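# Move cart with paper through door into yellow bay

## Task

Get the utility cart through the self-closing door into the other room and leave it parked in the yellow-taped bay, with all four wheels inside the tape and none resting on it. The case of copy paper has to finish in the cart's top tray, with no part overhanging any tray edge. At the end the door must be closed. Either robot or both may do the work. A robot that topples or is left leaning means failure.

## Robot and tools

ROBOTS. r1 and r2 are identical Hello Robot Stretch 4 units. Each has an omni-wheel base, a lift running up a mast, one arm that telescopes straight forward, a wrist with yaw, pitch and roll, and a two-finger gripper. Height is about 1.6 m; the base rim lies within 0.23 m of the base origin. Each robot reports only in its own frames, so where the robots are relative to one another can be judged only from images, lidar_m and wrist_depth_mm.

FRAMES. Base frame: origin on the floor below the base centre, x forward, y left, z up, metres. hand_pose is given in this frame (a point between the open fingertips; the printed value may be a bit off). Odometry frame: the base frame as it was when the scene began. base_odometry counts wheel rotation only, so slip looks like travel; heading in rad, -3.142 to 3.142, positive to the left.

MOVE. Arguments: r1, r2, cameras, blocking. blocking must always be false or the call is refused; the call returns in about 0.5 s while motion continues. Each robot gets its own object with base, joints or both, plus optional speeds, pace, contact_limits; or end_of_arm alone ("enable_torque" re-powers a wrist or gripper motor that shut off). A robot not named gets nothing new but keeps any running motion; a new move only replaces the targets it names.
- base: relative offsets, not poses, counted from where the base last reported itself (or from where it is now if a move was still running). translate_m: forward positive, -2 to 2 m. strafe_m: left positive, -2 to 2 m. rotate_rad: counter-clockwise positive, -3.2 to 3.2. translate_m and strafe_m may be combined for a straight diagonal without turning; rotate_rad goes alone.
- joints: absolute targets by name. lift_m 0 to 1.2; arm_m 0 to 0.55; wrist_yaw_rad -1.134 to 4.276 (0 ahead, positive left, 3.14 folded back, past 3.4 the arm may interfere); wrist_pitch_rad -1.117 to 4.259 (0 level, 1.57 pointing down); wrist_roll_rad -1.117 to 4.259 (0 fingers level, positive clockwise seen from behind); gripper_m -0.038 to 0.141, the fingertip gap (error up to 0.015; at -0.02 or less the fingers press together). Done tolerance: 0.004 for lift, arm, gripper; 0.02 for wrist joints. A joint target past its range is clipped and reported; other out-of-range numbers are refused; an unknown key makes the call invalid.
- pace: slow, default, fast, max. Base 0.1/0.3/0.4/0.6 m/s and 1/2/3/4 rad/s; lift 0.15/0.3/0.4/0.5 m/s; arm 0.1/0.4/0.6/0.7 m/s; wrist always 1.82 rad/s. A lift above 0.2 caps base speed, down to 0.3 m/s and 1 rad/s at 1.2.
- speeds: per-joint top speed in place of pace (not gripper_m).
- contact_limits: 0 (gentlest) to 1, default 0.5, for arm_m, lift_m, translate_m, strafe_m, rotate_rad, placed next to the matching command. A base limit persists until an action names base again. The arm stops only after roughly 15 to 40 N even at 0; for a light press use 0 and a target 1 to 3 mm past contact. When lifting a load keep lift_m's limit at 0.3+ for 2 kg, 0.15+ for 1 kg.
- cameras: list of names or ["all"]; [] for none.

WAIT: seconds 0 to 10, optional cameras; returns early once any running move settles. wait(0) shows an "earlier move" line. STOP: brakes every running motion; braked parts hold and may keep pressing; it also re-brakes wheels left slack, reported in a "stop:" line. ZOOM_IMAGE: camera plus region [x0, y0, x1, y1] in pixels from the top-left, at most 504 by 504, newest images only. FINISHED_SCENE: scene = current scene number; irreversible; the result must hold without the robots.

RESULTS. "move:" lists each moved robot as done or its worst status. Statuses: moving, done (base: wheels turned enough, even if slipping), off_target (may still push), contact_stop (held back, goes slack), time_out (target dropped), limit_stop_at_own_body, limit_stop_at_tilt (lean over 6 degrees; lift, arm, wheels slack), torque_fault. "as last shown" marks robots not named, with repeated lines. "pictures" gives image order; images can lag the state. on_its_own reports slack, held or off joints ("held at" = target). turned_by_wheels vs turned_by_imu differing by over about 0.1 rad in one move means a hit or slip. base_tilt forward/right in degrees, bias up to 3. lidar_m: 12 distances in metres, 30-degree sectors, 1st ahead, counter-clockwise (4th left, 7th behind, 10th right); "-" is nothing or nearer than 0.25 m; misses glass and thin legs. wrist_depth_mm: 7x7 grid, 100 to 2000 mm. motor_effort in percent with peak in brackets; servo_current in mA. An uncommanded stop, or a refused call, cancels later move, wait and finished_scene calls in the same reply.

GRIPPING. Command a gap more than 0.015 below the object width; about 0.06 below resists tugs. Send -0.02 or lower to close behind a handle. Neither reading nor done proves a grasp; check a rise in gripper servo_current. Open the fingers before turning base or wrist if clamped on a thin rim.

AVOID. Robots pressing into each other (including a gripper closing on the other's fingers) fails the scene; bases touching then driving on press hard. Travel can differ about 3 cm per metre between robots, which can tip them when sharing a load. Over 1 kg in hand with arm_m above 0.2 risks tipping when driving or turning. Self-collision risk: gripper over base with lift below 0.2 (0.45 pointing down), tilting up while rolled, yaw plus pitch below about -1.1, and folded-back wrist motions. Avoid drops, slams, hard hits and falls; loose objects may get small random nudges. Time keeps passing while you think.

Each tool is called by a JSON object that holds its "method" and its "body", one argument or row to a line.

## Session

{"method": "move", "body": {
  "blocking": false
}}

Scene clock: 0.00 s.
r1.base_odometry: x=+0.000 y=+0.000 heading=+0.000
r1.turned_by_wheels: +0.000
r1.turned_by_imu: +0.000
r1.base_tilt: forward=-1.6 right=+1.3
r1.lidar_m: 0.96 1.73 2.02 2.40 3.92 1.60 0.85 0.77 0.78 0.89 0.77 0.78
r1.base_status: not commanded
r1.joint_positions: lift_m=+0.124 arm_m=+0.000 wrist_yaw_rad=+3.194 wrist_pitch_rad=+0.002 wrist_roll_rad=+0.000 gripper_m=+0.056
r1.joint_status: not commanded
r1.measured_speeds: all 0
r1.motor_effort: lift_m=+19 arm_m=-4 wheel_0=-2 wheel_1=+1 wheel_2=+0
r1.servo_current: wrist_yaw_rad=59 wrist_pitch_rad=46 wrist_roll_rad=46 gripper_m=39
r1.hand_pose: x=-0.1216 y=+0.0722 z=+0.3019 quat_wxyz=(-0.026, -0.001, +0.000, +1.000) (m; r1's base frame)
r1.wrist_depth_mm: - 135 - - - - - / - 123 135 - - - - / - 121 191 - - - - / 110 136 194 - - - - / 137 - - - 1618 - - / 226 - 190 1098 188 1160 1118 / 224 163 750 798 768 768 759
r2.base_odometry: x=+0.000 y=+0.000 heading=+0.000
r2.turned_by_wheels: +0.000
r2.turned_by_imu: +0.000
r2.base_tilt: forward=-0.6 right=+0.1
r2.lidar_m: 1.29 1.32 1.58 2.33 2.36 2.78 1.41 1.41 2.77 2.39 2.42 1.48
r2.base_status: not commanded
r2.joint_positions: lift_m=+0.200 arm_m=+0.000 wrist_yaw_rad=+3.211 wrist_pitch_rad=+0.001 wrist_roll_rad=+0.000 gripper_m=+0.056
r2.joint_status: not commanded
r2.measured_speeds: all 0
r2.motor_effort: lift_m=+18 arm_m=-4 wheel_0=-1 wheel_1=+1 wheel_2=+1
r2.servo_current: wrist_yaw_rad=46 wrist_pitch_rad=39 wrist_roll_rad=52 gripper_m=52
r2.hand_pose: x=-0.1229 y=+0.0671 z=+0.3779 quat_wxyz=(-0.035, -0.001, +0.000, +0.999) (m; r2's base frame)
r2.wrist_depth_mm: - - 137 - - - - / - - 137 - - - - / - 109 138 - - - - / - 140 175 - - - - / 214 - - - - - - / 213 1281 196 1255 190 1336 1182 / 208 243 866 - - 854 878
pictures: r1_head_camera, r1_head_left_camera, r1_head_right_camera, r1_wrist_camera, r2_head_camera, r2_head_left_camera, r2_head_right_camera, r2_wrist_camera
Images, in order (width x height): r1_head_camera 420x560, r1_head_left_camera 420x672, r1_head_right_camera 420x672, r1_wrist_camera 616x392, r2_head_camera 420x560, r2_head_left_camera 420x672, r2_head_right_camera 420x672, r2_wrist_camera 616x392.

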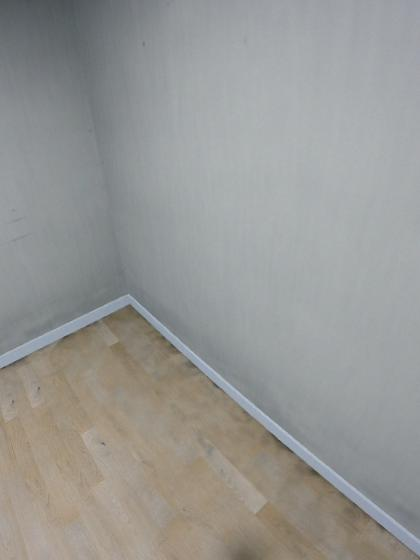

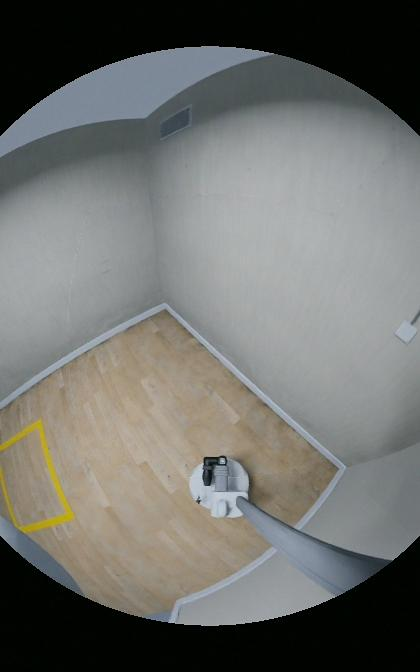

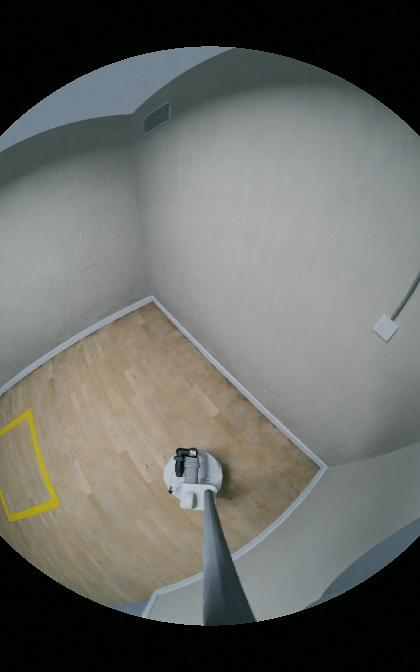

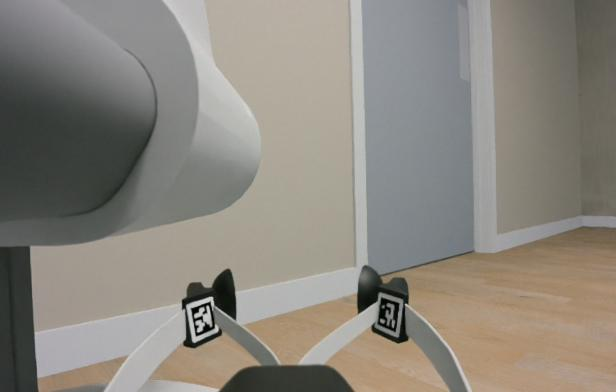

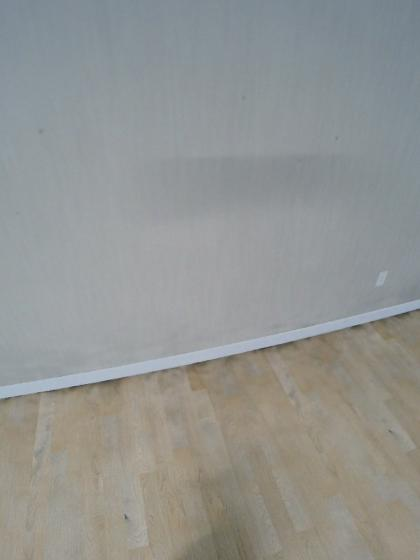

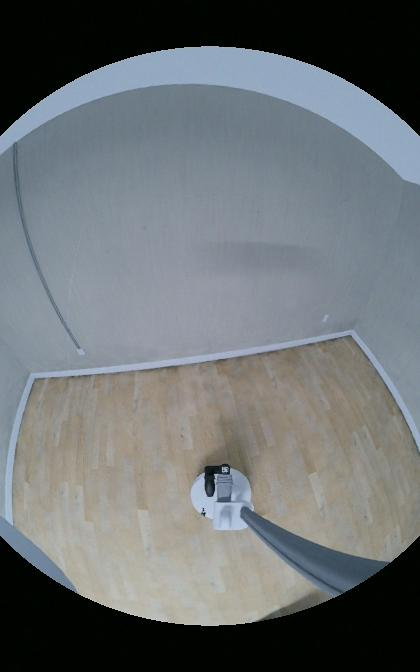

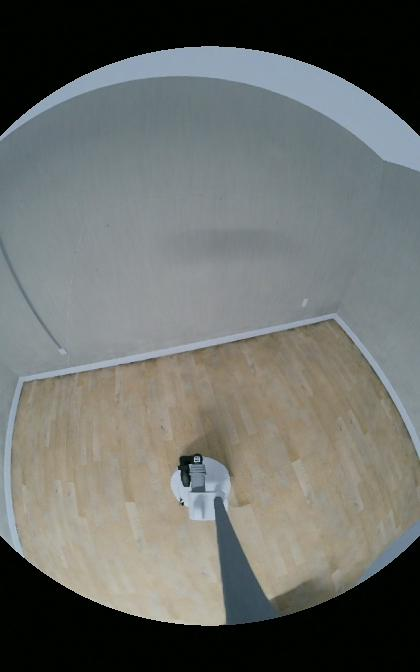

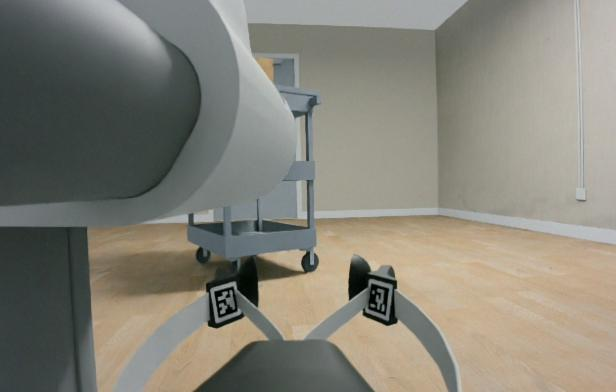

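{"method": "move", "body": {
  "blocking": false,
  "r1": {"base":{"rotate_rad":2.36},"joints":{"lift_m":0.5},"pace":"fast"},
  "r2": {"base":{"rotate_rad":-2.93},"joints":{"lift_m":0.69},"pace":"fast"}
}}

{"method": "wait", "body": {
  "seconds": 2.0
}}

{"method": "wait", "body": {
  "seconds": 0.6,
  "cameras": ["r1_head_camera","r1_head_left_camera","r2_head_camera","r2_head_left_camera"]
}}

{"method": "zoom_image", "body": {
  "camera": "r2_head_camera",
  "region": [60, 0, 400, 420]
}}

Scene clock: 27.57 s.
move: r1 moving; r2 moving
r1.base_odometry: x=+0.000 y=+0.000 heading=+0.379
r1.turned_by_wheels: +0.379
r1.turned_by_imu: +0.380
r1.base_tilt: forward=-1.6 right=+1.3
r1.lidar_m: 1.35 2.02 2.22 3.48 2.07 0.95 0.78 0.74 0.86 0.79 0.72 0.87
r1.base_status: rotate_rad moving
r1.joint_positions: lift_m=+0.187 arm_m=+0.000 wrist_yaw_rad=+3.194 wrist_pitch_rad=+0.002 wrist_roll_rad=+0.000 gripper_m=+0.056
r1.joint_status: lift_m moving
r1.measured_speeds: translate_m=+0.001 strafe_m=-0.001 rotate_rad=+1.461 lift_m=+0.244 arm_m=+0.000 wrist_yaw_rad=+0.000 wrist_pitch_rad=+0.000 wrist_roll_rad=+0.000
r1.motor_effort: lift_m=+25(28) arm_m=-4(4) wheel_0=-9(11) wheel_1=-8(9) wheel_2=-8(9)
r1.servo_current: wrist_yaw_rad=46(59) wrist_pitch_rad=39(52) wrist_roll_rad=33(65) gripper_m=39(46)
r1.hand_pose: x=-0.1216 y=+0.0722 z=+0.3649 quat_wxyz=(-0.026, -0.001, +0.000, +1.000) (m; r1's base frame)
r1.wrist_depth_mm: - 135 - - - - - / - 123 135 - - 1205 - / - 121 192 - - 1229 - / 111 136 195 - - 1205 - / 137 - - - - 1205 - / 216 - 190 - 188 1182 1308 / 223 151 189 143 854 866 917
r2.base_odometry: x=+0.000 y=+0.000 heading=-0.379
r2.turned_by_wheels: -0.379
r2.turned_by_imu: -0.367
r2.base_tilt: forward=-0.7 right=+0.0
r2.lidar_m: 1.41 1.28 1.36 1.78 2.35 2.35 3.14 1.40 3.75 2.54 2.39 2.03
r2.base_status: rotate_rad moving
r2.joint_positions: lift_m=+0.263 arm_m=+0.000 wrist_yaw_rad=+3.211 wrist_pitch_rad=+0.001 wrist_roll_rad=+0.000 gripper_m=+0.056
r2.joint_status: lift_m moving
r2.measured_speeds: translate_m=-0.001 strafe_m=+0.001 rotate_rad=-1.461 lift_m=+0.244 arm_m=+0.000 wrist_yaw_rad=+0.000 wrist_pitch_rad=+0.000 wrist_roll_rad=+0.000
r2.motor_effort: lift_m=+24(25) arm_m=-4(4) wheel_0=+13(13) wheel_1=+11(12) wheel_2=+12(12)
r2.servo_current: wrist_yaw_rad=52(52) wrist_pitch_rad=46(46) wrist_roll_rad=52(65) gripper_m=46(52)
r2.hand_pose: x=-0.1229 y=+0.0671 z=+0.4410 quat_wxyz=(-0.035, -0.001, +0.000, +0.999) (m; r2's base frame)
r2.wrist_depth_mm: - - 137 - - - - / - - 137 - - - - / - 110 138 - - - - / - 140 176 - - - - / 215 - - - - - - / 213 1430 195 1499 190 1537 1336 / 208 242 1060 - - 1025 991
pictures: none

Scene clock: 29.13 s.
earlier move: r1 done; r2 moving
r1.base_odometry: x=+0.000 y=+0.000 heading=+2.360
r1.turned_by_wheels: +1.981
r1.turned_by_imu: +1.992
r1.base_tilt: forward=-1.6 right=+1.3
r1.lidar_m: 2.64 1.03 0.80 0.75 0.80 0.79 0.77 0.83 1.20 2.01 2.12 3.03
r1.base_status: done
r1.joint_positions: lift_m=+0.500 arm_m=+0.000 wrist_yaw_rad=+3.194 wrist_pitch_rad=+0.002 wrist_roll_rad=+0.000 gripper_m=+0.056
r1.joint_status: all done
r1.measured_speeds: all 0
r1.motor_effort: lift_m=+24(28) arm_m=-4(4) wheel_0=-1(11) wheel_1=+1(10) wheel_2=+1(10)
r1.servo_current: wrist_yaw_rad=65(65) wrist_pitch_rad=39(52) wrist_roll_rad=59(65) gripper_m=39(52)
r1.hand_pose: x=-0.1216 y=+0.0722 z=+0.6772 quat_wxyz=(-0.026, -0.001, +0.000, +1.000) (m; r1's base frame)
r1.wrist_depth_mm: - 135 - - - - - / - 122 135 - - - - / - 121 190 - - - - / 110 136 194 - - - - / 137 - - - - - - / 215 - 190 - 189 - - / - 140 - 137 - - -
r2.base_odometry: x=+0.000 y=+0.000 heading=-2.929
r2.turned_by_wheels: -2.550
r2.turned_by_imu: -2.483
r2.base_tilt: forward=-0.7 right=+0.0
r2.lidar_m: 1.40 3.40 2.49 2.35 1.92 1.37 1.30 1.36 1.88 2.32 2.46 3.38
r2.base_status: rotate_rad moving
r2.joint_positions: lift_m=+0.690 arm_m=+0.000 wrist_yaw_rad=+3.211 wrist_pitch_rad=+0.001 wrist_roll_rad=+0.000 gripper_m=+0.056
r2.joint_status: lift_m moving
r2.measured_speeds: all 0
r2.motor_effort: lift_m=+21(26) arm_m=-4(4) wheel_0=+1(15) wheel_1=+2(14) wheel_2=+4(12)
r2.servo_current: wrist_yaw_rad=52(52) wrist_pitch_rad=39(46) wrist_roll_rad=46(65) gripper_m=39(52)
r2.hand_pose: x=-0.1228 y=+0.0671 z=+0.8676 quat_wxyz=(-0.035, -0.001, +0.000, +0.999) (m; r2's base frame)
r2.wrist_depth_mm: - - 137 - - - - / - 107 137 - - - - / - 113 138 235 - - - / - 140 165 - - - - / 216 - - - - - - / 213 - 189 - 187 - - / 211 122 - - - - -
wait: 1.57 of 2 s (r1 has come to rest)
pictures: none

Scene clock: 29.37 s.
earlier move: r2 done
r1.base_odometry: x=+0.000 y=+0.000 heading=+2.360
r1.turned_by_wheels: +0.000
r1.turned_by_imu: +0.000
r1.base_tilt: forward=-1.6 right=+1.3
r1.lidar_m: 2.62 1.05 0.78 0.75 0.79 0.80 0.76 0.83 1.18 2.02 2.15 2.98
r1.base_status: done
r1.joint_positions: lift_m=+0.500 arm_m=+0.000 wrist_yaw_rad=+3.194 wrist_pitch_rad=+0.002 wrist_roll_rad=+0.000 gripper_m=+0.056
r1.joint_status: all done
r1.measured_speeds: all 0
r1.motor_effort: lift_m=+24(28) arm_m=-4(4) wheel_0=-1(11) wheel_1=+1(10) wheel_2=+1(10)
r1.servo_current: wrist_yaw_rad=46(65) wrist_pitch_rad=46(52) wrist_roll_rad=39(65) gripper_m=46(52)
r1.hand_pose: x=-0.1216 y=+0.0722 z=+0.6772 quat_wxyz=(-0.026, -0.001, +0.000, +1.000) (m; r1's base frame)
r1.wrist_depth_mm: - 135 - - - - - / - 122 135 - - - - / - 121 189 - - - - / 110 136 193 - - - - / 137 - - - - - - / 215 - 190 - 187 - - / - 140 - 137 - - -
r2.base_odometry: x=+0.000 y=+0.000 heading=-2.929
r2.turned_by_wheels: +0.000
r2.turned_by_imu: +0.000
r2.base_tilt: forward=-0.6 right=+0.1
r2.lidar_m: 1.39 3.40 2.50 2.38 1.89 1.37 1.30 1.37 1.93 2.33 2.46 3.40
r2.base_status: done
r2.joint_positions: lift_m=+0.690 arm_m=+0.000 wrist_yaw_rad=+3.211 wrist_pitch_rad=+0.001 wrist_roll_rad=+0.000 gripper_m=+0.056
r2.joint_status: all done
r2.measured_speeds: all 0
r2.motor_effort: lift_m=+21(26) arm_m=-4(4) wheel_0=+3(15) wheel_1=+3(14) wheel_2=+4(12)
r2.servo_current: wrist_yaw_rad=39(52) wrist_pitch_rad=46(46) wrist_roll_rad=52(65) gripper_m=46(52)
r2.hand_pose: x=-0.1228 y=+0.0671 z=+0.8676 quat_wxyz=(-0.035, -0.001, +0.000, +0.999) (m; r2's base frame)
r2.wrist_depth_mm: - - 137 - - - - / - 107 137 - - - - / - 113 138 235 - - - / - 140 165 - - - - / 216 - - - - - - / 213 - 189 - 188 - - / 211 122 - - - - -
wait: 0.23 of 0.6 s (r2 has come to rest)
pictures: r1_head_camera, r1_head_left_camera, r2_head_camera, r2_head_left_camera
Images, in order (width x height): r1_head_camera 420x560, r1_head_left_camera 420x672, r2_head_camera 420x560, r2_head_left_camera 420x672.

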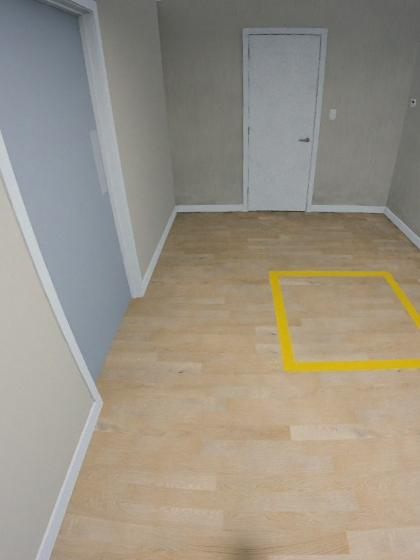

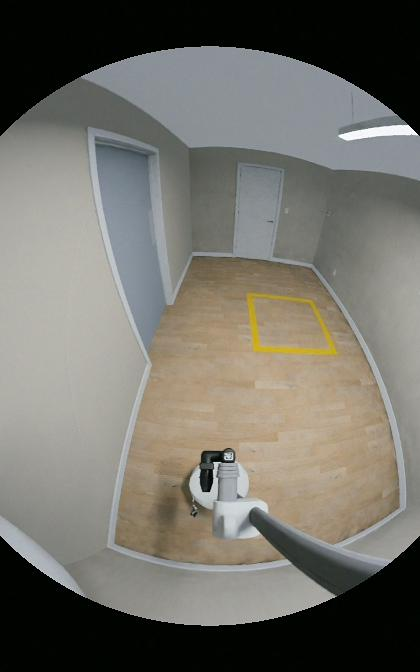

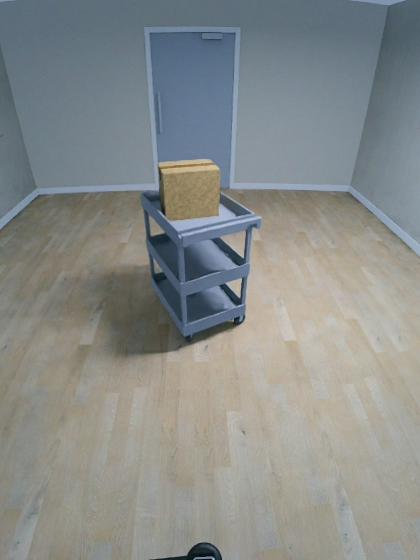

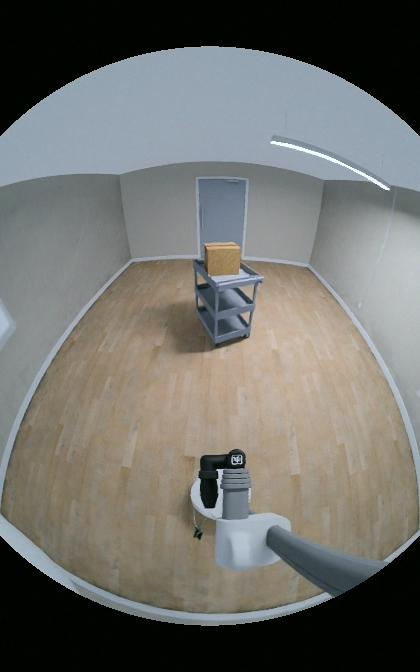

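Scaled by 1.200 from the camera's 420x560 image, which has a finer 1200x1600 frame.

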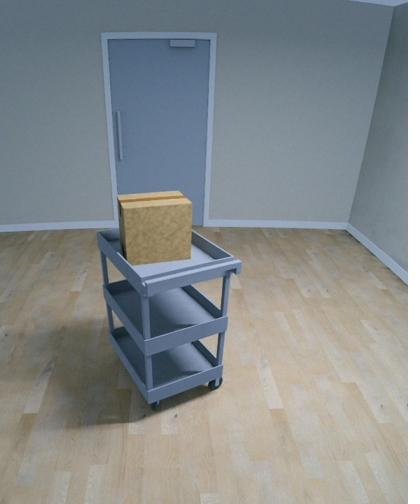

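{"method": "move", "body": {
  "blocking": false,
  "r1": {"base":{"translate_m":1.58,"strafe_m":-0.08},"joints":{"wrist_yaw_rad":0.0,"gripper_m":0.0},"pace":"fast"},
  "r2": {"base":{"translate_m":0.75,"strafe_m":0.85},"pace":"fast"}
}}

{"method": "wait", "body": {
  "seconds": 4
}}

{"method": "move", "body": {
  "blocking": false,
  "r2": {"base":{"translate_m":1.95},"pace":"fast"}
}}

{"method": "wait", "body": {
  "seconds": 2.5
}}

{"method": "move", "body": {
  "blocking": false,
  "r1": {"base":{"rotate_rad":1.52},"pace":"fast"}
}}

{"method": "wait", "body": {
  "seconds": 3.5,
  "cameras": ["r1_head_camera","r1_head_left_camera","r2_head_camera","r2_head_left_camera"]
}}

Scene clock: 94.60 s.
move: r1 moving; r2 moving
r1.base_odometry: x=-0.034 y=+0.037 heading=+2.360
r1.turned_by_wheels: +0.000
r1.turned_by_imu: +0.000
r1.base_tilt: forward=-1.6 right=+1.3
r1.lidar_m: 2.65 1.03 0.78 0.75 0.80 0.85 0.81 0.88 1.25 2.03 2.11 2.99
r1.base_status: translate_m moving; strafe_m moving
r1.joint_positions: lift_m=+0.500 arm_m=+0.000 wrist_yaw_rad=+2.555 wrist_pitch_rad=+0.002 wrist_roll_rad=+0.000 gripper_m=+0.037
r1.joint_status: wrist_yaw_rad moving; gripper_m moving
r1.measured_speeds: translate_m=+0.195 strafe_m=-0.008 rotate_rad=-0.001 lift_m=+0.000 arm_m=+0.000 wrist_yaw_rad=-1.821 wrist_pitch_rad=+0.000 wrist_roll_rad=+0.000
r1.motor_effort: lift_m=+24(24) arm_m=+2(4) wheel_0=+8(9) wheel_1=+6(7) wheel_2=-12(12)
r1.servo_current: wrist_yaw_rad=104(150) wrist_pitch_rad=39(46) wrist_roll_rad=39(65) gripper_m=111(111)
r1.hand_pose: x=-0.0208 y=+0.2325 z=+0.6772 quat_wxyz=(+0.289, -0.001, +0.000, +0.957) (m; r1's base frame)
r1.wrist_depth_mm: - - - - - - - / - - - - - - - / - - - - - - - / - - - - - - - / - - - - - - - / - - 188 - 186 - - / - 143 - 138 152 - -
r2.base_odometry: x=-0.024 y=-0.042 heading=-2.929
r2.turned_by_wheels: +0.000
r2.turned_by_imu: +0.000
r2.base_tilt: forward=-0.7 right=+0.1
r2.lidar_m: 1.31 3.37 2.45 2.35 1.90 1.40 1.33 1.42 1.95 2.35 2.47 3.39
r2.base_status: translate_m moving; strafe_m moving
r2.joint_positions: lift_m=+0.690 arm_m=+0.000 wrist_yaw_rad=+3.211 wrist_pitch_rad=+0.001 wrist_roll_rad=+0.000 gripper_m=+0.056
r2.joint_status: not commanded
r2.measured_speeds: translate_m=+0.123 strafe_m=+0.141 rotate_rad=+0.000 lift_m=+0.000 arm_m=+0.000 wrist_yaw_rad=+0.000 wrist_pitch_rad=+0.000 wrist_roll_rad=+0.000
r2.motor_effort: lift_m=+21(21) arm_m=-4(4) wheel_0=-9(11) wheel_1=+14(14) wheel_2=-12(12)
r2.servo_current: wrist_yaw_rad=52(52) wrist_pitch_rad=33(46) wrist_roll_rad=59(59) gripper_m=39(52)
r2.hand_pose: x=-0.1228 y=+0.0671 z=+0.8676 quat_wxyz=(-0.035, -0.001, +0.000, +0.999) (m; r2's base frame)
r2.wrist_depth_mm: - - 137 - - - - / - - 137 - - - - / - 111 138 223 - - - / - 139 155 - - - - / 213 - - - - - - / 211 - 189 - 188 - - / 206 125 - - - - -
pictures: none

Scene clock: 98.27 s.
earlier move: r1 moving; r2 done
r1.base_odometry: x=-0.983 y=+1.079 heading=+2.360
r1.turned_by_wheels: +0.000
r1.turned_by_imu: +0.000
r1.base_tilt: forward=-1.6 right=+1.3
r1.lidar_m: 2.46 1.07 0.88 0.82 0.82 1.17 2.21 2.38 2.10 2.00 2.09 2.55
r1.base_status: translate_m moving; strafe_m moving
r1.joint_positions: lift_m=+0.500 arm_m=+0.000 wrist_yaw_rad=+0.003 wrist_pitch_rad=+0.002 wrist_roll_rad=+0.000 gripper_m=+0.001
r1.joint_status: all done
r1.measured_speeds: translate_m=+0.321 strafe_m=-0.015 rotate_rad=-0.002 lift_m=+0.000 arm_m=+0.000 wrist_yaw_rad=+0.000 wrist_pitch_rad=+0.000 wrist_roll_rad=+0.000
r1.motor_effort: lift_m=+23(24) arm_m=+4(4) wheel_0=+1(11) wheel_1=+1(9) wheel_2=+0(12)
r1.servo_current: wrist_yaw_rad=52(150) wrist_pitch_rad=39(52) wrist_roll_rad=52(72) gripper_m=46(111)
r1.hand_pose: x=+0.4595 y=-0.0867 z=+0.6772 quat_wxyz=(+1.000, +0.000, +0.001, +0.001) (m; r1's base frame)
r1.wrist_depth_mm: - - - - - - - / - - - - - - - / - - - - - - - / - - - - - - - / - - - - - - - / - - - 204 - - - / - 1430 188 183 145 1537 1618
r2.base_odometry: x=-0.554 y=-0.989 heading=-2.930
r2.turned_by_wheels: +0.000
r2.turned_by_imu: +0.003
r2.base_tilt: forward=-0.7 right=+0.1
r2.lidar_m: 3.68 2.19 1.60 1.52 1.61 2.14 2.05 2.15 2.97 3.20 1.02 1.04
r2.base_status: done
r2.joint_positions: lift_m=+0.690 arm_m=+0.000 wrist_yaw_rad=+3.211 wrist_pitch_rad=+0.001 wrist_roll_rad=+0.000 gripper_m=+0.056
r2.joint_status: not commanded
r2.measured_speeds: all 0
r2.motor_effort: lift_m=+21(21) arm_m=-4(4) wheel_0=-3(11) wheel_1=+1(15) wheel_2=-4(13)
r2.servo_current: wrist_yaw_rad=33(52) wrist_pitch_rad=39(46) wrist_roll_rad=46(59) gripper_m=46(59)
r2.hand_pose: x=-0.1228 y=+0.0671 z=+0.8676 quat_wxyz=(-0.035, -0.001, +0.000, +0.999) (m; r2's base frame)
r2.wrist_depth_mm: - - 137 - - - - / - 107 138 - - - - / - 113 138 - - - - / - 140 178 - - - - / 216 - - - - - - / 213 - 196 - 192 - - / 211 244 - - - 1863 1808
wait: 3.67 of 4 s (r2 has come to rest)
pictures: none

Scene clock: 98.77 s.
earlier move: r1 moving
move: r2 moving
r1.base_odometry: x=-1.055 y=+1.158 heading=+2.360
r1.turned_by_wheels: +0.000
r1.turned_by_imu: +0.000
r1.base_tilt: forward=-1.6 right=+1.3
r1.lidar_m: 2.36 1.08 0.87 0.84 0.90 1.17 2.34 2.49 2.08 2.01 2.13 2.45
r1.base_status: translate_m moving; strafe_m moving
r1.joint_positions: lift_m=+0.500 arm_m=+0.000 wrist_yaw_rad=+0.003 wrist_pitch_rad=+0.002 wrist_roll_rad=+0.000 gripper_m=+0.001
r1.joint_status: not commanded
r1.measured_speeds: translate_m=+0.120 strafe_m=-0.006 rotate_rad=-0.001 lift_m=+0.000 arm_m=+0.000 wrist_yaw_rad=+0.000 wrist_pitch_rad=+0.000 wrist_roll_rad=+0.000
r1.motor_effort: lift_m=+23(23) arm_m=+4(4) wheel_0=+0(3) wheel_1=+2(3) wheel_2=+2(3)
r1.servo_current: wrist_yaw_rad=26(72) wrist_pitch_rad=52(52) wrist_roll_rad=52(59) gripper_m=39(52)
r1.hand_pose: x=+0.4595 y=-0.0867 z=+0.6772 quat_wxyz=(+1.000, +0.000, +0.001, +0.001) (m; r1's base frame)
r1.wrist_depth_mm: - - - - - - - / - - - - - - - / - - - - - - - / - - - - - - - / - - - - - - - / - - - 202 - - - / - 1430 187 183 156 1576 1576
r2.base_odometry: x=-0.601 y=-0.999 heading=-2.930
r2.turned_by_wheels: +0.000
r2.turned_by_imu: +0.000
r2.base_tilt: forward=-0.7 right=+0.1
r2.lidar_m: 3.67 2.18 1.62 1.52 1.59 2.17 2.09 2.21 3.02 3.18 0.97 1.01
r2.base_status: translate_m moving
r2.joint_positions: lift_m=+0.690 arm_m=+0.000 wrist_yaw_rad=+3.211 wrist_pitch_rad=+0.001 wrist_roll_rad=+0.000 gripper_m=+0.056
r2.joint_status: not commanded
r2.measured_speeds: translate_m=+0.182 strafe_m=-0.001 rotate_rad=-0.005 lift_m=+0.000 arm_m=+0.000 wrist_yaw_rad=+0.000 wrist_pitch_rad=+0.000 wrist_roll_rad=+0.000
r2.motor_effort: lift_m=+21(21) arm_m=-4(4) wheel_0=+11(11) wheel_1=+8(9) wheel_2=-14(15)
r2.servo_current: wrist_yaw_rad=46(52) wrist_pitch_rad=33(46) wrist_roll_rad=52(59) gripper_m=52(52)
r2.hand_pose: x=-0.1228 y=+0.0671 z=+0.8676 quat_wxyz=(-0.035, -0.001, +0.000, +0.999) (m; r2's base frame)
r2.wrist_depth_mm: - - 136 - - - - / - - 137 - - - - / - 109 138 - - - - / - 139 175 - - - - / 213 - - - - - - / 213 - 196 - 191 - - / 207 242 - - - 1863 1808
pictures: none

Scene clock: 99.37 s.
earlier move: r1 done; r2 moving
r1.base_odometry: x=-1.066 y=+1.169 heading=+2.360
r1.turned_by_wheels: +0.000
r1.turned_by_imu: +0.000
r1.base_tilt: forward=-1.6 right=+1.3
r1.lidar_m: 2.32 1.08 0.87 0.84 0.90 1.16 2.34 2.50 2.08 1.99 2.10 2.41
r1.base_status: done
r1.joint_positions: lift_m=+0.500 arm_m=+0.000 wrist_yaw_rad=+0.003 wrist_pitch_rad=+0.002 wrist_roll_rad=+0.000 gripper_m=+0.001
r1.joint_status: not commanded
r1.measured_speeds: all 0
r1.motor_effort: lift_m=+23(23) arm_m=+4(4) wheel_0=+1(3) wheel_1=+1(3) wheel_2=+2(4)
r1.servo_current: wrist_yaw_rad=39(72) wrist_pitch_rad=46(52) wrist_roll_rad=52(59) gripper_m=46(52)
r1.hand_pose: x=+0.4595 y=-0.0867 z=+0.6772 quat_wxyz=(+1.000, +0.000, +0.001, +0.001) (m; r1's base frame)
r1.wrist_depth_mm: - - - - - - - / - - - - - - - / - - - - - - - / - - - - - - - / - - - - - - - / - - - 204 - - - / - 1430 187 183 156 1537 1618
r2.base_odometry: x=-0.779 y=-1.037 heading=-2.929
r2.turned_by_wheels: +0.000
r2.turned_by_imu: +0.000
r2.base_tilt: forward=-0.7 right=+0.1
r2.lidar_m: 3.47 2.19 1.61 1.52 1.56 2.26 2.27 2.35 3.28 3.20 0.89 0.95
r2.base_status: translate_m moving
r2.joint_positions: lift_m=+0.690 arm_m=+0.000 wrist_yaw_rad=+3.211 wrist_pitch_rad=+0.001 wrist_roll_rad=+0.000 gripper_m=+0.056
r2.joint_status: not commanded
r2.measured_speeds: translate_m=+0.406 strafe_m=+0.001 rotate_rad=+0.000 lift_m=+0.000 arm_m=+0.000 wrist_yaw_rad=+0.000 wrist_pitch_rad=+0.000 wrist_roll_rad=+0.000
r2.motor_effort: lift_m=+21(21) arm_m=-4(4) wheel_0=+10(13) wheel_1=+8(10) wheel_2=-13(16)
r2.servo_current: wrist_yaw_rad=39(52) wrist_pitch_rad=39(46) wrist_roll_rad=52(59) gripper_m=52(59)
r2.hand_pose: x=-0.1228 y=+0.0671 z=+0.8676 quat_wxyz=(-0.035, -0.001, +0.000, +0.999) (m; r2's base frame)
r2.wrist_depth_mm: - - 137 - - - - / - - 137 - - - - / - 111 138 - - - - / - 139 172 - - - - / 213 - - - - - - / 211 - 196 - 192 - - / 206 239 - - - 1921 1863
wait: 0.60 of 2.5 s (r1 has come to rest)
pictures: none

Scene clock: 99.87 s.
earlier move: r2 moving
move: r1 moving
r1.base_odometry: x=-1.065 y=+1.169 heading=+2.739
r1.turned_by_wheels: +0.379
r1.turned_by_imu: +0.380
r1.base_tilt: forward=-1.6 right=+1.3
r1.lidar_m: 1.29 0.93 0.83 0.87 1.02 2.21 2.38 2.18 2.01 2.05 2.52 2.33
r1.base_status: rotate_rad moving
r1.joint_positions: lift_m=+0.500 arm_m=+0.000 wrist_yaw_rad=+0.002 wrist_pitch_rad=+0.002 wrist_roll_rad=+0.000 gripper_m=+0.001
r1.joint_status: not commanded
r1.measured_speeds: translate_m=+0.001 strafe_m=+0.000 rotate_rad=+1.459 lift_m=+0.000 arm_m=+0.000 wrist_yaw_rad=+0.000 wrist_pitch_rad=+0.000 wrist_roll_rad=+0.000
r1.motor_effort: lift_m=+23(23) arm_m=+4(4) wheel_0=-10(10) wheel_1=-8(10) wheel_2=-10(10)
r1.servo_current: wrist_yaw_rad=52(59) wrist_pitch_rad=39(52) wrist_roll_rad=52(65) gripper_m=52(52)
r1.hand_pose: x=+0.4595 y=-0.0868 z=+0.6772 quat_wxyz=(+1.000, +0.000, +0.001, +0.001) (m; r1's base frame)
r1.wrist_depth_mm: - - - - - 1921 - / - - - - - 1983 - / - - - - - 1983 - / - - - - - 1921 - / - - - - - - - / - - 186 204 - 1921 - / - 132 166 183 156 1537 1618
r2.base_odometry: x=-0.974 y=-1.079 heading=-2.929
r2.turned_by_wheels: +0.000
r2.turned_by_imu: +0.000
r2.base_tilt: forward=-0.7 right=+0.0
r2.lidar_m: 3.26 2.20 1.61 1.53 1.59 2.25 2.49 2.61 3.33 3.18 0.78 0.85
r2.base_status: translate_m moving
r2.joint_positions: lift_m=+0.690 arm_m=+0.000 wrist_yaw_rad=+3.211 wrist_pitch_rad=+0.001 wrist_roll_rad=+0.000 gripper_m=+0.056
r2.joint_status: not commanded
r2.measured_speeds: translate_m=+0.399 strafe_m=-0.002 rotate_rad=-0.001 lift_m=+0.000 arm_m=+0.000 wrist_yaw_rad=+0.000 wrist_pitch_rad=+0.000 wrist_roll_rad=+0.000
r2.motor_effort: lift_m=+21(21) arm_m=-4(4) wheel_0=+9(9) wheel_1=+6(8) wheel_2=-10(13)
r2.servo_current: wrist_yaw_rad=39(52) wrist_pitch_rad=39(46) wrist_roll_rad=46(52) gripper_m=46(52)
r2.hand_pose: x=-0.1228 y=+0.0671 z=+0.8676 quat_wxyz=(-0.035, -0.001, +0.000, +0.999) (m; r2's base frame)
r2.wrist_depth_mm: - - 136 - - - - / - - 137 - - - - / - 111 138 - - - - / - 139 172 - - - - / 213 - - - - - - / 211 - 196 - 191 - - / 206 239 - - - 1921 1808
pictures: none

Scene clock: 101.10 s.
earlier move: r1 done; r2 moving
r1.base_odometry: x=-1.066 y=+1.169 heading=-2.403
r1.turned_by_wheels: +1.141
r1.turned_by_imu: +1.148
r1.base_tilt: forward=-1.6 right=+1.3
r1.lidar_m: 0.84 0.90 1.08 2.33 2.40 2.09 1.99 2.09 2.48 2.35 1.15 0.91
r1.base_status: done
r1.joint_positions: lift_m=+0.500 arm_m=+0.000 wrist_yaw_rad=+0.002 wrist_pitch_rad=+0.002 wrist_roll_rad=+0.000 gripper_m=+0.001
r1.joint_status: not commanded
r1.measured_speeds: all 0
r1.motor_effort: lift_m=+23(23) arm_m=-4(4) wheel_0=-2(11) wheel_1=+0(11) wheel_2=+2(10)
r1.servo_current: wrist_yaw_rad=52(59) wrist_pitch_rad=46(52) wrist_roll_rad=65(65) gripper_m=52(52)
r1.hand_pose: x=+0.4595 y=-0.0868 z=+0.6772 quat_wxyz=(+1.000, +0.000, +0.001, +0.001) (m; r1's base frame)
r1.wrist_depth_mm: - - - - - 647 609 / - - - - - - 615 / - - - - - - 615 / - - - - - - 615 / - - - - - - 615 / - - 186 203 175 - 615 / - 132 158 145 135 - 621
r2.base_odometry: x=-1.456 y=-1.183 heading=-2.929
r2.turned_by_wheels: +0.000
r2.turned_by_imu: +0.001
r2.base_tilt: forward=-0.7 right=+0.0
r2.lidar_m: 2.78 2.20 1.58 1.54 1.59 2.24 2.98 3.09 0.77 0.59 0.58 2.91
r2.base_status: translate_m moving
r2.joint_positions: lift_m=+0.690 arm_m=+0.000 wrist_yaw_rad=+3.211 wrist_pitch_rad=+0.001 wrist_roll_rad=+0.000 gripper_m=+0.056
r2.joint_status: not commanded
r2.measured_speeds: translate_m=+0.399 strafe_m=+0.000 rotate_rad=-0.002 lift_m=+0.000 arm_m=+0.000 wrist_yaw_rad=+0.000 wrist_pitch_rad=+0.000 wrist_roll_rad=+0.000
r2.motor_effort: lift_m=+21(21) arm_m=-4(4) wheel_0=+5(10) wheel_1=+5(8) wheel_2=-10(13)
r2.servo_current: wrist_yaw_rad=46(65) wrist_pitch_rad=33(52) wrist_roll_rad=39(59) gripper_m=46(52)
r2.hand_pose: x=-0.1228 y=+0.0671 z=+0.8676 quat_wxyz=(-0.035, -0.001, +0.000, +0.999) (m; r2's base frame)
r2.wrist_depth_mm: - - 136 - - - - / - - 137 - - - - / - 111 138 290 - - - / - 139 172 - - - - / 213 - - - - - - / 211 - 196 - 191 - - / 206 239 - - - 1921 1808
wait: 1.23 of 3.5 s (r1 has come to rest)
pictures: r1_head_camera, r1_head_left_camera, r2_head_camera, r2_head_left_camera
Images, in order (width x height): r1_head_camera 420x560, r1_head_left_camera 420x672, r2_head_camera 420x560, r2_head_left_camera 420x672.

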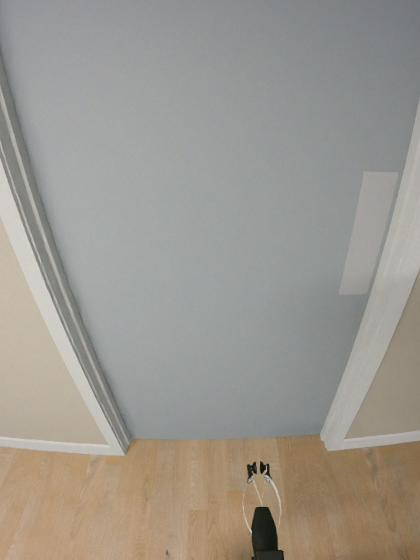

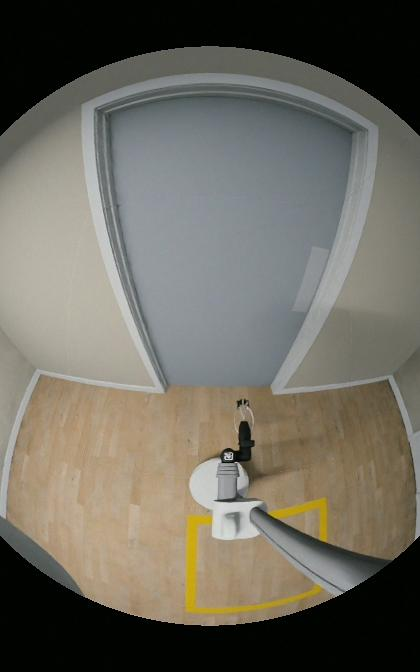

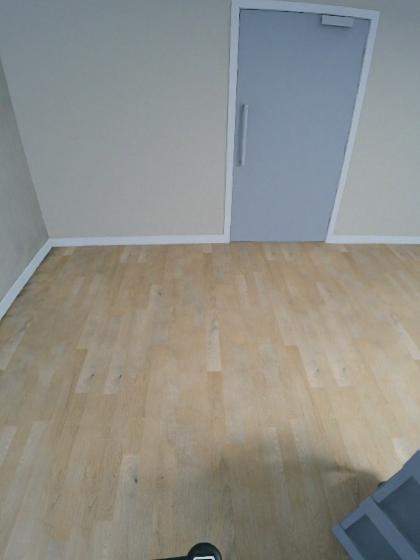

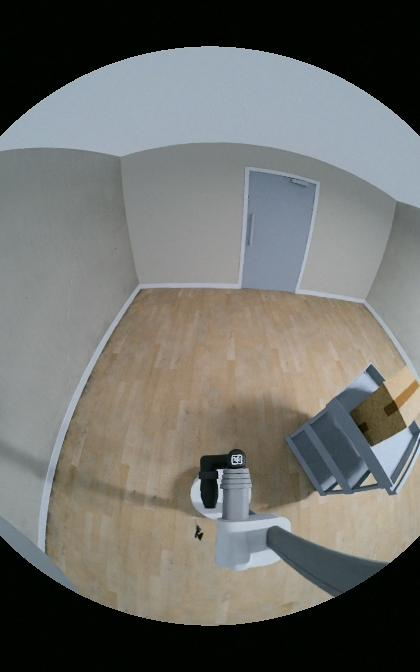

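{"method": "move", "body": {
  "blocking": false,
  "r1": {"base":{"translate_m":0.35,"strafe_m":-0.13},"pace":"default"}
}}

{"method": "wait", "body": {
  "seconds": 1.8
}}

{"method": "move", "body": {
  "blocking": false,
  "r1": {"base":{"translate_m":0.62},"pace":"slow","contact_limits":{"translate_m":0.9}},
  "r2": {"base":{"rotate_rad":-2.7},"joints":{"wrist_yaw_rad":0.0,"gripper_m":0.14},"pace":"fast"}
}}

{"method": "wait", "body": {
  "seconds": 2.5,
  "cameras": ["r2_head_camera","r2_wrist_camera","r2_head_left_camera"]
}}

Scene clock: 109.97 s.
earlier move: r2 done
move: r1 moving
r1.base_odometry: x=-1.097 y=+1.157 heading=-2.402
r1.turned_by_wheels: +0.000
r1.turned_by_imu: +0.000
r1.base_tilt: forward=-1.6 right=+1.3
r1.lidar_m: 0.81 0.85 1.05 2.37 2.45 2.14 2.02 2.13 2.46 2.34 1.10 0.87
r1.base_status: translate_m moving; strafe_m moving
r1.joint_positions: lift_m=+0.500 arm_m=+0.000 wrist_yaw_rad=+0.002 wrist_pitch_rad=+0.002 wrist_roll_rad=+0.000 gripper_m=+0.001
r1.joint_status: not commanded
r1.measured_speeds: translate_m=+0.122 strafe_m=-0.045 rotate_rad=-0.003 lift_m=+0.000 arm_m=+0.000 wrist_yaw_rad=+0.000 wrist_pitch_rad=+0.000 wrist_roll_rad=+0.000
r1.motor_effort: lift_m=+23(23) arm_m=-4(4) wheel_0=+6(10) wheel_1=+5(5) wheel_2=-8(10)
r1.servo_current: wrist_yaw_rad=46(65) wrist_pitch_rad=39(46) wrist_roll_rad=39(65) gripper_m=52(52)
r1.hand_pose: x=+0.4595 y=-0.0868 z=+0.6772 quat_wxyz=(+1.000, +0.000, +0.001, +0.001) (m; r1's base frame)
r1.wrist_depth_mm: - - - - - 615 585 / - - - - - - 591 / - - - - - - 585 / - - - - - - 591 / - - - - - - 597 / - - 186 203 174 - 597 / - 132 158 145 145 - 597
r2.base_odometry: x=-2.460 y=-1.399 heading=-2.929
r2.turned_by_wheels: +0.000
r2.turned_by_imu: +0.003
r2.base_tilt: forward=-0.7 right=+0.1
r2.lidar_m: 1.81 1.88 1.60 1.54 1.63 2.22 4.10 0.85 0.89 3.21 2.58 1.88
r2.base_status: done
r2.joint_positions: lift_m=+0.690 arm_m=+0.000 wrist_yaw_rad=+3.211 wrist_pitch_rad=+0.001 wrist_roll_rad=+0.000 gripper_m=+0.056
r2.joint_status: not commanded
r2.measured_speeds: all 0
r2.motor_effort: lift_m=+21(21) arm_m=-4(4) wheel_0=+3(3) wheel_1=+1(1) wheel_2=+0(1)
r2.servo_current: wrist_yaw_rad=46(52) wrist_pitch_rad=39(46) wrist_roll_rad=52(59) gripper_m=52(52)
r2.hand_pose: x=-0.1228 y=+0.0671 z=+0.8676 quat_wxyz=(-0.035, -0.001, +0.000, +0.999) (m; r2's base frame)
r2.wrist_depth_mm: - - 137 - - - - / - 107 137 - - - - / - 110 138 - - - - / - 140 178 - - - - / 215 - - - - - - / 213 - 196 - 191 - - / 211 147 - - - 1921 1808
pictures: none

Scene clock: 111.77 s.
earlier move: r1 moving
r1.base_odometry: x=-1.411 y=+1.030 heading=-2.403
r1.turned_by_wheels: +0.000
r1.turned_by_imu: -0.001
r1.base_tilt: forward=-1.6 right=+1.2
r1.lidar_m: 0.50 0.53 0.72 1.62 2.57 2.45 2.34 2.46 2.34 1.92 0.64 0.52
r1.base_status: translate_m moving; strafe_m moving
r1.joint_positions: lift_m=+0.500 arm_m=+0.000 wrist_yaw_rad=+0.002 wrist_pitch_rad=+0.002 wrist_roll_rad=+0.000 gripper_m=+0.001
r1.joint_status: not commanded
r1.measured_speeds: translate_m=+0.022 strafe_m=-0.008 rotate_rad=+0.001 lift_m=+0.000 arm_m=+0.000 wrist_yaw_rad=+0.000 wrist_pitch_rad=+0.000 wrist_roll_rad=+0.000
r1.motor_effort: lift_m=+23(23) arm_m=-4(4) wheel_0=+2(10) wheel_1=+3(5) wheel_2=+0(10)
r1.servo_current: wrist_yaw_rad=59(72) wrist_pitch_rad=52(52) wrist_roll_rad=52(65) gripper_m=46(52)
r1.hand_pose: x=+0.4595 y=-0.0868 z=+0.6772 quat_wxyz=(+1.000, +0.000, +0.001, +0.001) (m; r1's base frame)
r1.wrist_depth_mm: 298 298 300 300 301 301 303 / 300 300 301 303 301 304 303 / 298 300 303 301 304 304 306 / 301 300 303 304 303 303 304 / 301 303 303 304 304 307 306 / 303 301 303 202 304 306 306 / 303 304 303 164 165 307 306
r2.base_odometry: x=-2.460 y=-1.399 heading=-2.929
r2.turned_by_wheels: +0.000
r2.turned_by_imu: +0.000
r2.base_tilt: forward=-0.7 right=+0.0
r2.lidar_m: 1.79 1.90 1.59 1.54 1.61 2.23 4.10 0.85 0.89 3.21 2.59 1.88
r2.base_status: done
r2.joint_positions: lift_m=+0.690 arm_m=+0.000 wrist_yaw_rad=+3.211 wrist_pitch_rad=+0.001 wrist_roll_rad=+0.000 gripper_m=+0.056
r2.joint_status: not commanded
r2.measured_speeds: all 0
r2.motor_effort: lift_m=+21(21) arm_m=-4(4) wheel_0=+2(3) wheel_1=+1(1) wheel_2=+0(1)
r2.servo_current: wrist_yaw_rad=52(52) wrist_pitch_rad=39(46) wrist_roll_rad=52(59) gripper_m=52(52)
r2.hand_pose: x=-0.1228 y=+0.0671 z=+0.8676 quat_wxyz=(-0.035, -0.001, +0.000, +0.999) (m; r2's base frame)
r2.wrist_depth_mm: - - 137 - - - - / - 107 137 - - - - / - 110 138 - - - - / - 140 178 - - - - / 215 - - - - - - / 213 - 196 - 191 - - / 211 147 - - - 1863 1863
wait: 1.80 s; no rest
pictures: none

Scene clock: 112.27 s.
earlier move: r1 done
move: r1 moving; r2 moving
r1.base_odometry: x=-1.438 y=+1.006 heading=-2.402
r1.turned_by_wheels: +0.000
r1.turned_by_imu: +0.000
r1.base_tilt: forward=-1.6 right=+1.3
r1.lidar_m: 0.47 0.50 0.67 1.51 2.56 2.47 2.37 2.50 2.35 1.79 0.59 0.50
r1.base_status: translate_m moving
r1.joint_positions: lift_m=+0.500 arm_m=+0.000 wrist_yaw_rad=+0.002 wrist_pitch_rad=+0.002 wrist_roll_rad=+0.000 gripper_m=+0.001
r1.joint_status: not commanded
r1.measured_speeds: translate_m=+0.098 strafe_m=+0.000 rotate_rad=+0.001 lift_m=+0.000 arm_m=+0.000 wrist_yaw_rad=+0.000 wrist_pitch_rad=+0.000 wrist_roll_rad=+0.000
r1.motor_effort: lift_m=+23(23) arm_m=-4(4) wheel_0=+2(8) wheel_1=+3(6) wheel_2=-3(9)
r1.servo_current: wrist_yaw_rad=26(59) wrist_pitch_rad=46(52) wrist_roll_rad=52(65) gripper_m=52(52)
r1.contact_limits: translate_m 0.9
r1.hand_pose: x=+0.4595 y=-0.0868 z=+0.6772 quat_wxyz=(+1.000, +0.000, +0.001, +0.001) (m; r1's base frame)
r1.wrist_depth_mm: 266 267 267 268 270 270 272 / 266 267 267 268 270 272 273 / 266 267 268 270 272 272 274 / 266 268 270 271 272 272 273 / 268 270 271 270 273 276 273 / 270 270 211 202 273 274 276 / 270 271 271 163 156 276 276
r2.base_odometry: x=-2.461 y=-1.399 heading=+3.034
r2.turned_by_wheels: -0.320
r2.turned_by_imu: -0.310
r2.base_tilt: forward=-0.7 right=+0.1
r2.lidar_m: 1.77 1.81 1.84 1.54 1.55 1.75 2.95 4.00 0.85 0.99 3.21 2.14
r2.base_status: rotate_rad moving
r2.joint_positions: lift_m=+0.690 arm_m=+0.000 wrist_yaw_rad=+2.601 wrist_pitch_rad=+0.001 wrist_roll_rad=+0.000 gripper_m=+0.075
r2.joint_status: wrist_yaw_rad moving; gripper_m moving
r2.measured_speeds: translate_m=+0.000 strafe_m=+0.000 rotate_rad=-1.232 lift_m=+0.000 arm_m=+0.000 wrist_yaw_rad=-1.736 wrist_pitch_rad=+0.000 wrist_roll_rad=+0.000
r2.motor_effort: lift_m=+21(21) arm_m=-4(4) wheel_0=+10(11) wheel_1=+11(12) wheel_2=+10(11)
r2.servo_current: wrist_yaw_rad=65(156) wrist_pitch_rad=46(46) wrist_roll_rad=46(52) gripper_m=98(104)
r2.hand_pose: x=-0.0314 y=+0.2233 z=+0.8676 quat_wxyz=(+0.267, -0.001, +0.000, +0.964) (m; r2's base frame)
r2.wrist_depth_mm: - - - - - - - / - - - - - - - / 250 - - - - - - / - - - - - - - / - - - - 229 - - / - - 190 - 187 - - / 1983 1808 1863 - - - -
pictures: none

Scene clock: 114.17 s.
earlier move: r1 moving; r2 done
r1.base_odometry: x=-1.578 y=+0.878 heading=-2.403
r1.turned_by_wheels: +0.000
r1.turned_by_imu: +0.025
r1.base_tilt: forward=-1.7 right=+1.3
r1.lidar_m: 0.41 0.42 0.50 0.92 2.58 2.69 2.57 2.70 2.32 0.90 0.41 0.45
r1.base_status: translate_m moving
r1.joint_positions: lift_m=+0.500 arm_m=-0.001 wrist_yaw_rad=-0.008 wrist_pitch_rad=+0.002 wrist_roll_rad=+0.000 gripper_m=+0.000
r1.joint_status: not commanded
r1.measured_speeds: translate_m=+0.100 strafe_m=+0.000 rotate_rad=+0.004 lift_m=+0.000 arm_m=+0.000 wrist_yaw_rad=+0.000 wrist_pitch_rad=+0.000 wrist_roll_rad=+0.000
r1.motor_effort: lift_m=+23(23) arm_m=+11(12) wheel_0=+8(16) wheel_1=+9(12) wheel_2=-19(23)
r1.servo_current: wrist_yaw_rad=59(85) wrist_pitch_rad=46(52) wrist_roll_rad=46(65) gripper_m=46(52)
r1.contact_limits: translate_m 0.9
r1.hand_pose: x=+0.4580 y=-0.0898 z=+0.6772 quat_wxyz=(+1.000, +0.000, +0.001, -0.004) (m; r1's base frame)
r1.wrist_depth_mm: 201 211 222 235 247 263 279 / 201 211 222 234 247 263 276 / 202 212 222 236 249 264 277 / 200 212 224 236 248 263 279 / 202 213 224 236 249 264 281 / 203 213 204 202 251 266 281 / 203 154 222 151 156 268 282
r2.base_odometry: x=-2.461 y=-1.399 heading=+0.654
r2.turned_by_wheels: -2.380
r2.turned_by_imu: -2.317
r2.base_tilt: forward=-0.7 right=+0.1
r2.lidar_m: 0.83 0.87 3.22 2.75 1.75 1.63 1.89 1.62 1.51 1.58 2.08 3.98
r2.base_status: done
r2.joint_positions: lift_m=+0.690 arm_m=+0.000 wrist_yaw_rad=+0.003 wrist_pitch_rad=+0.001 wrist_roll_rad=+0.000 gripper_m=+0.140
r2.joint_status: all done
r2.measured_speeds: all 0
r2.motor_effort: lift_m=+19(21) arm_m=-4(5) wheel_0=+3(11) wheel_1=+2(13) wheel_2=+2(12)
r2.servo_current: wrist_yaw_rad=46(156) wrist_pitch_rad=39(52) wrist_roll_rad=52(59) gripper_m=46(117)
r2.hand_pose: x=+0.4596 y=-0.0866 z=+0.8678 quat_wxyz=(+1.000, +0.000, +0.001, +0.001) (m; r2's base frame)
r2.wrist_depth_mm: - - - - - - - / - - - - - - - / - 759 - - - - - / 820 759 946 - - - - / - - 1098 - - - - / - 1118 196 - - - - / 946 - - - 1921 1808 1863
wait: 1.90 of 2.5 s (r2 has come to rest)
pictures: r2_head_camera, r2_head_left_camera, r2_wrist_camera
Images, in order (width x height): r2_head_camera 420x560, r2_head_left_camera 420x672, r2_wrist_camera 616x392.

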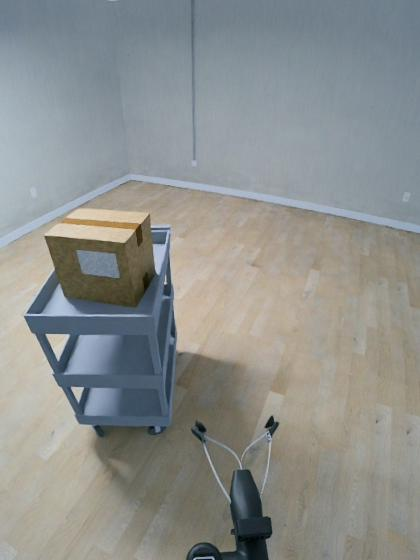

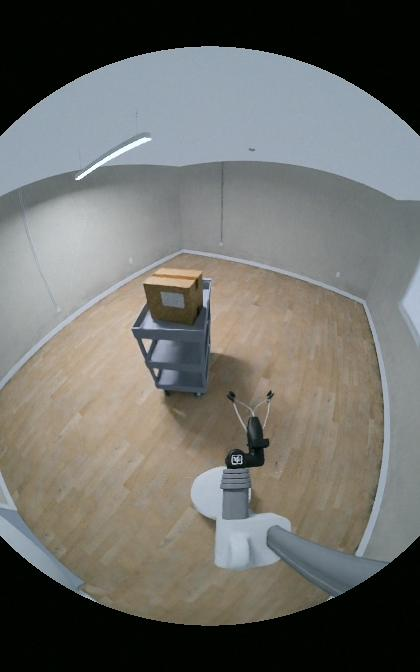

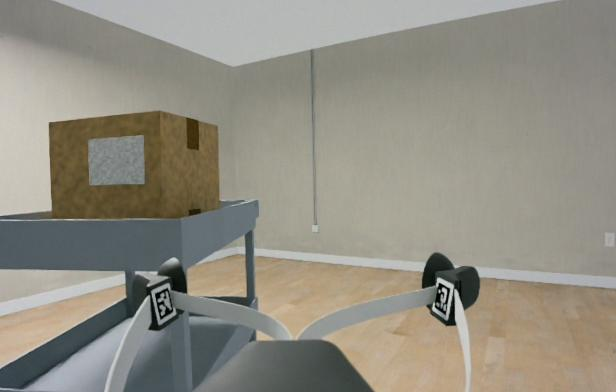

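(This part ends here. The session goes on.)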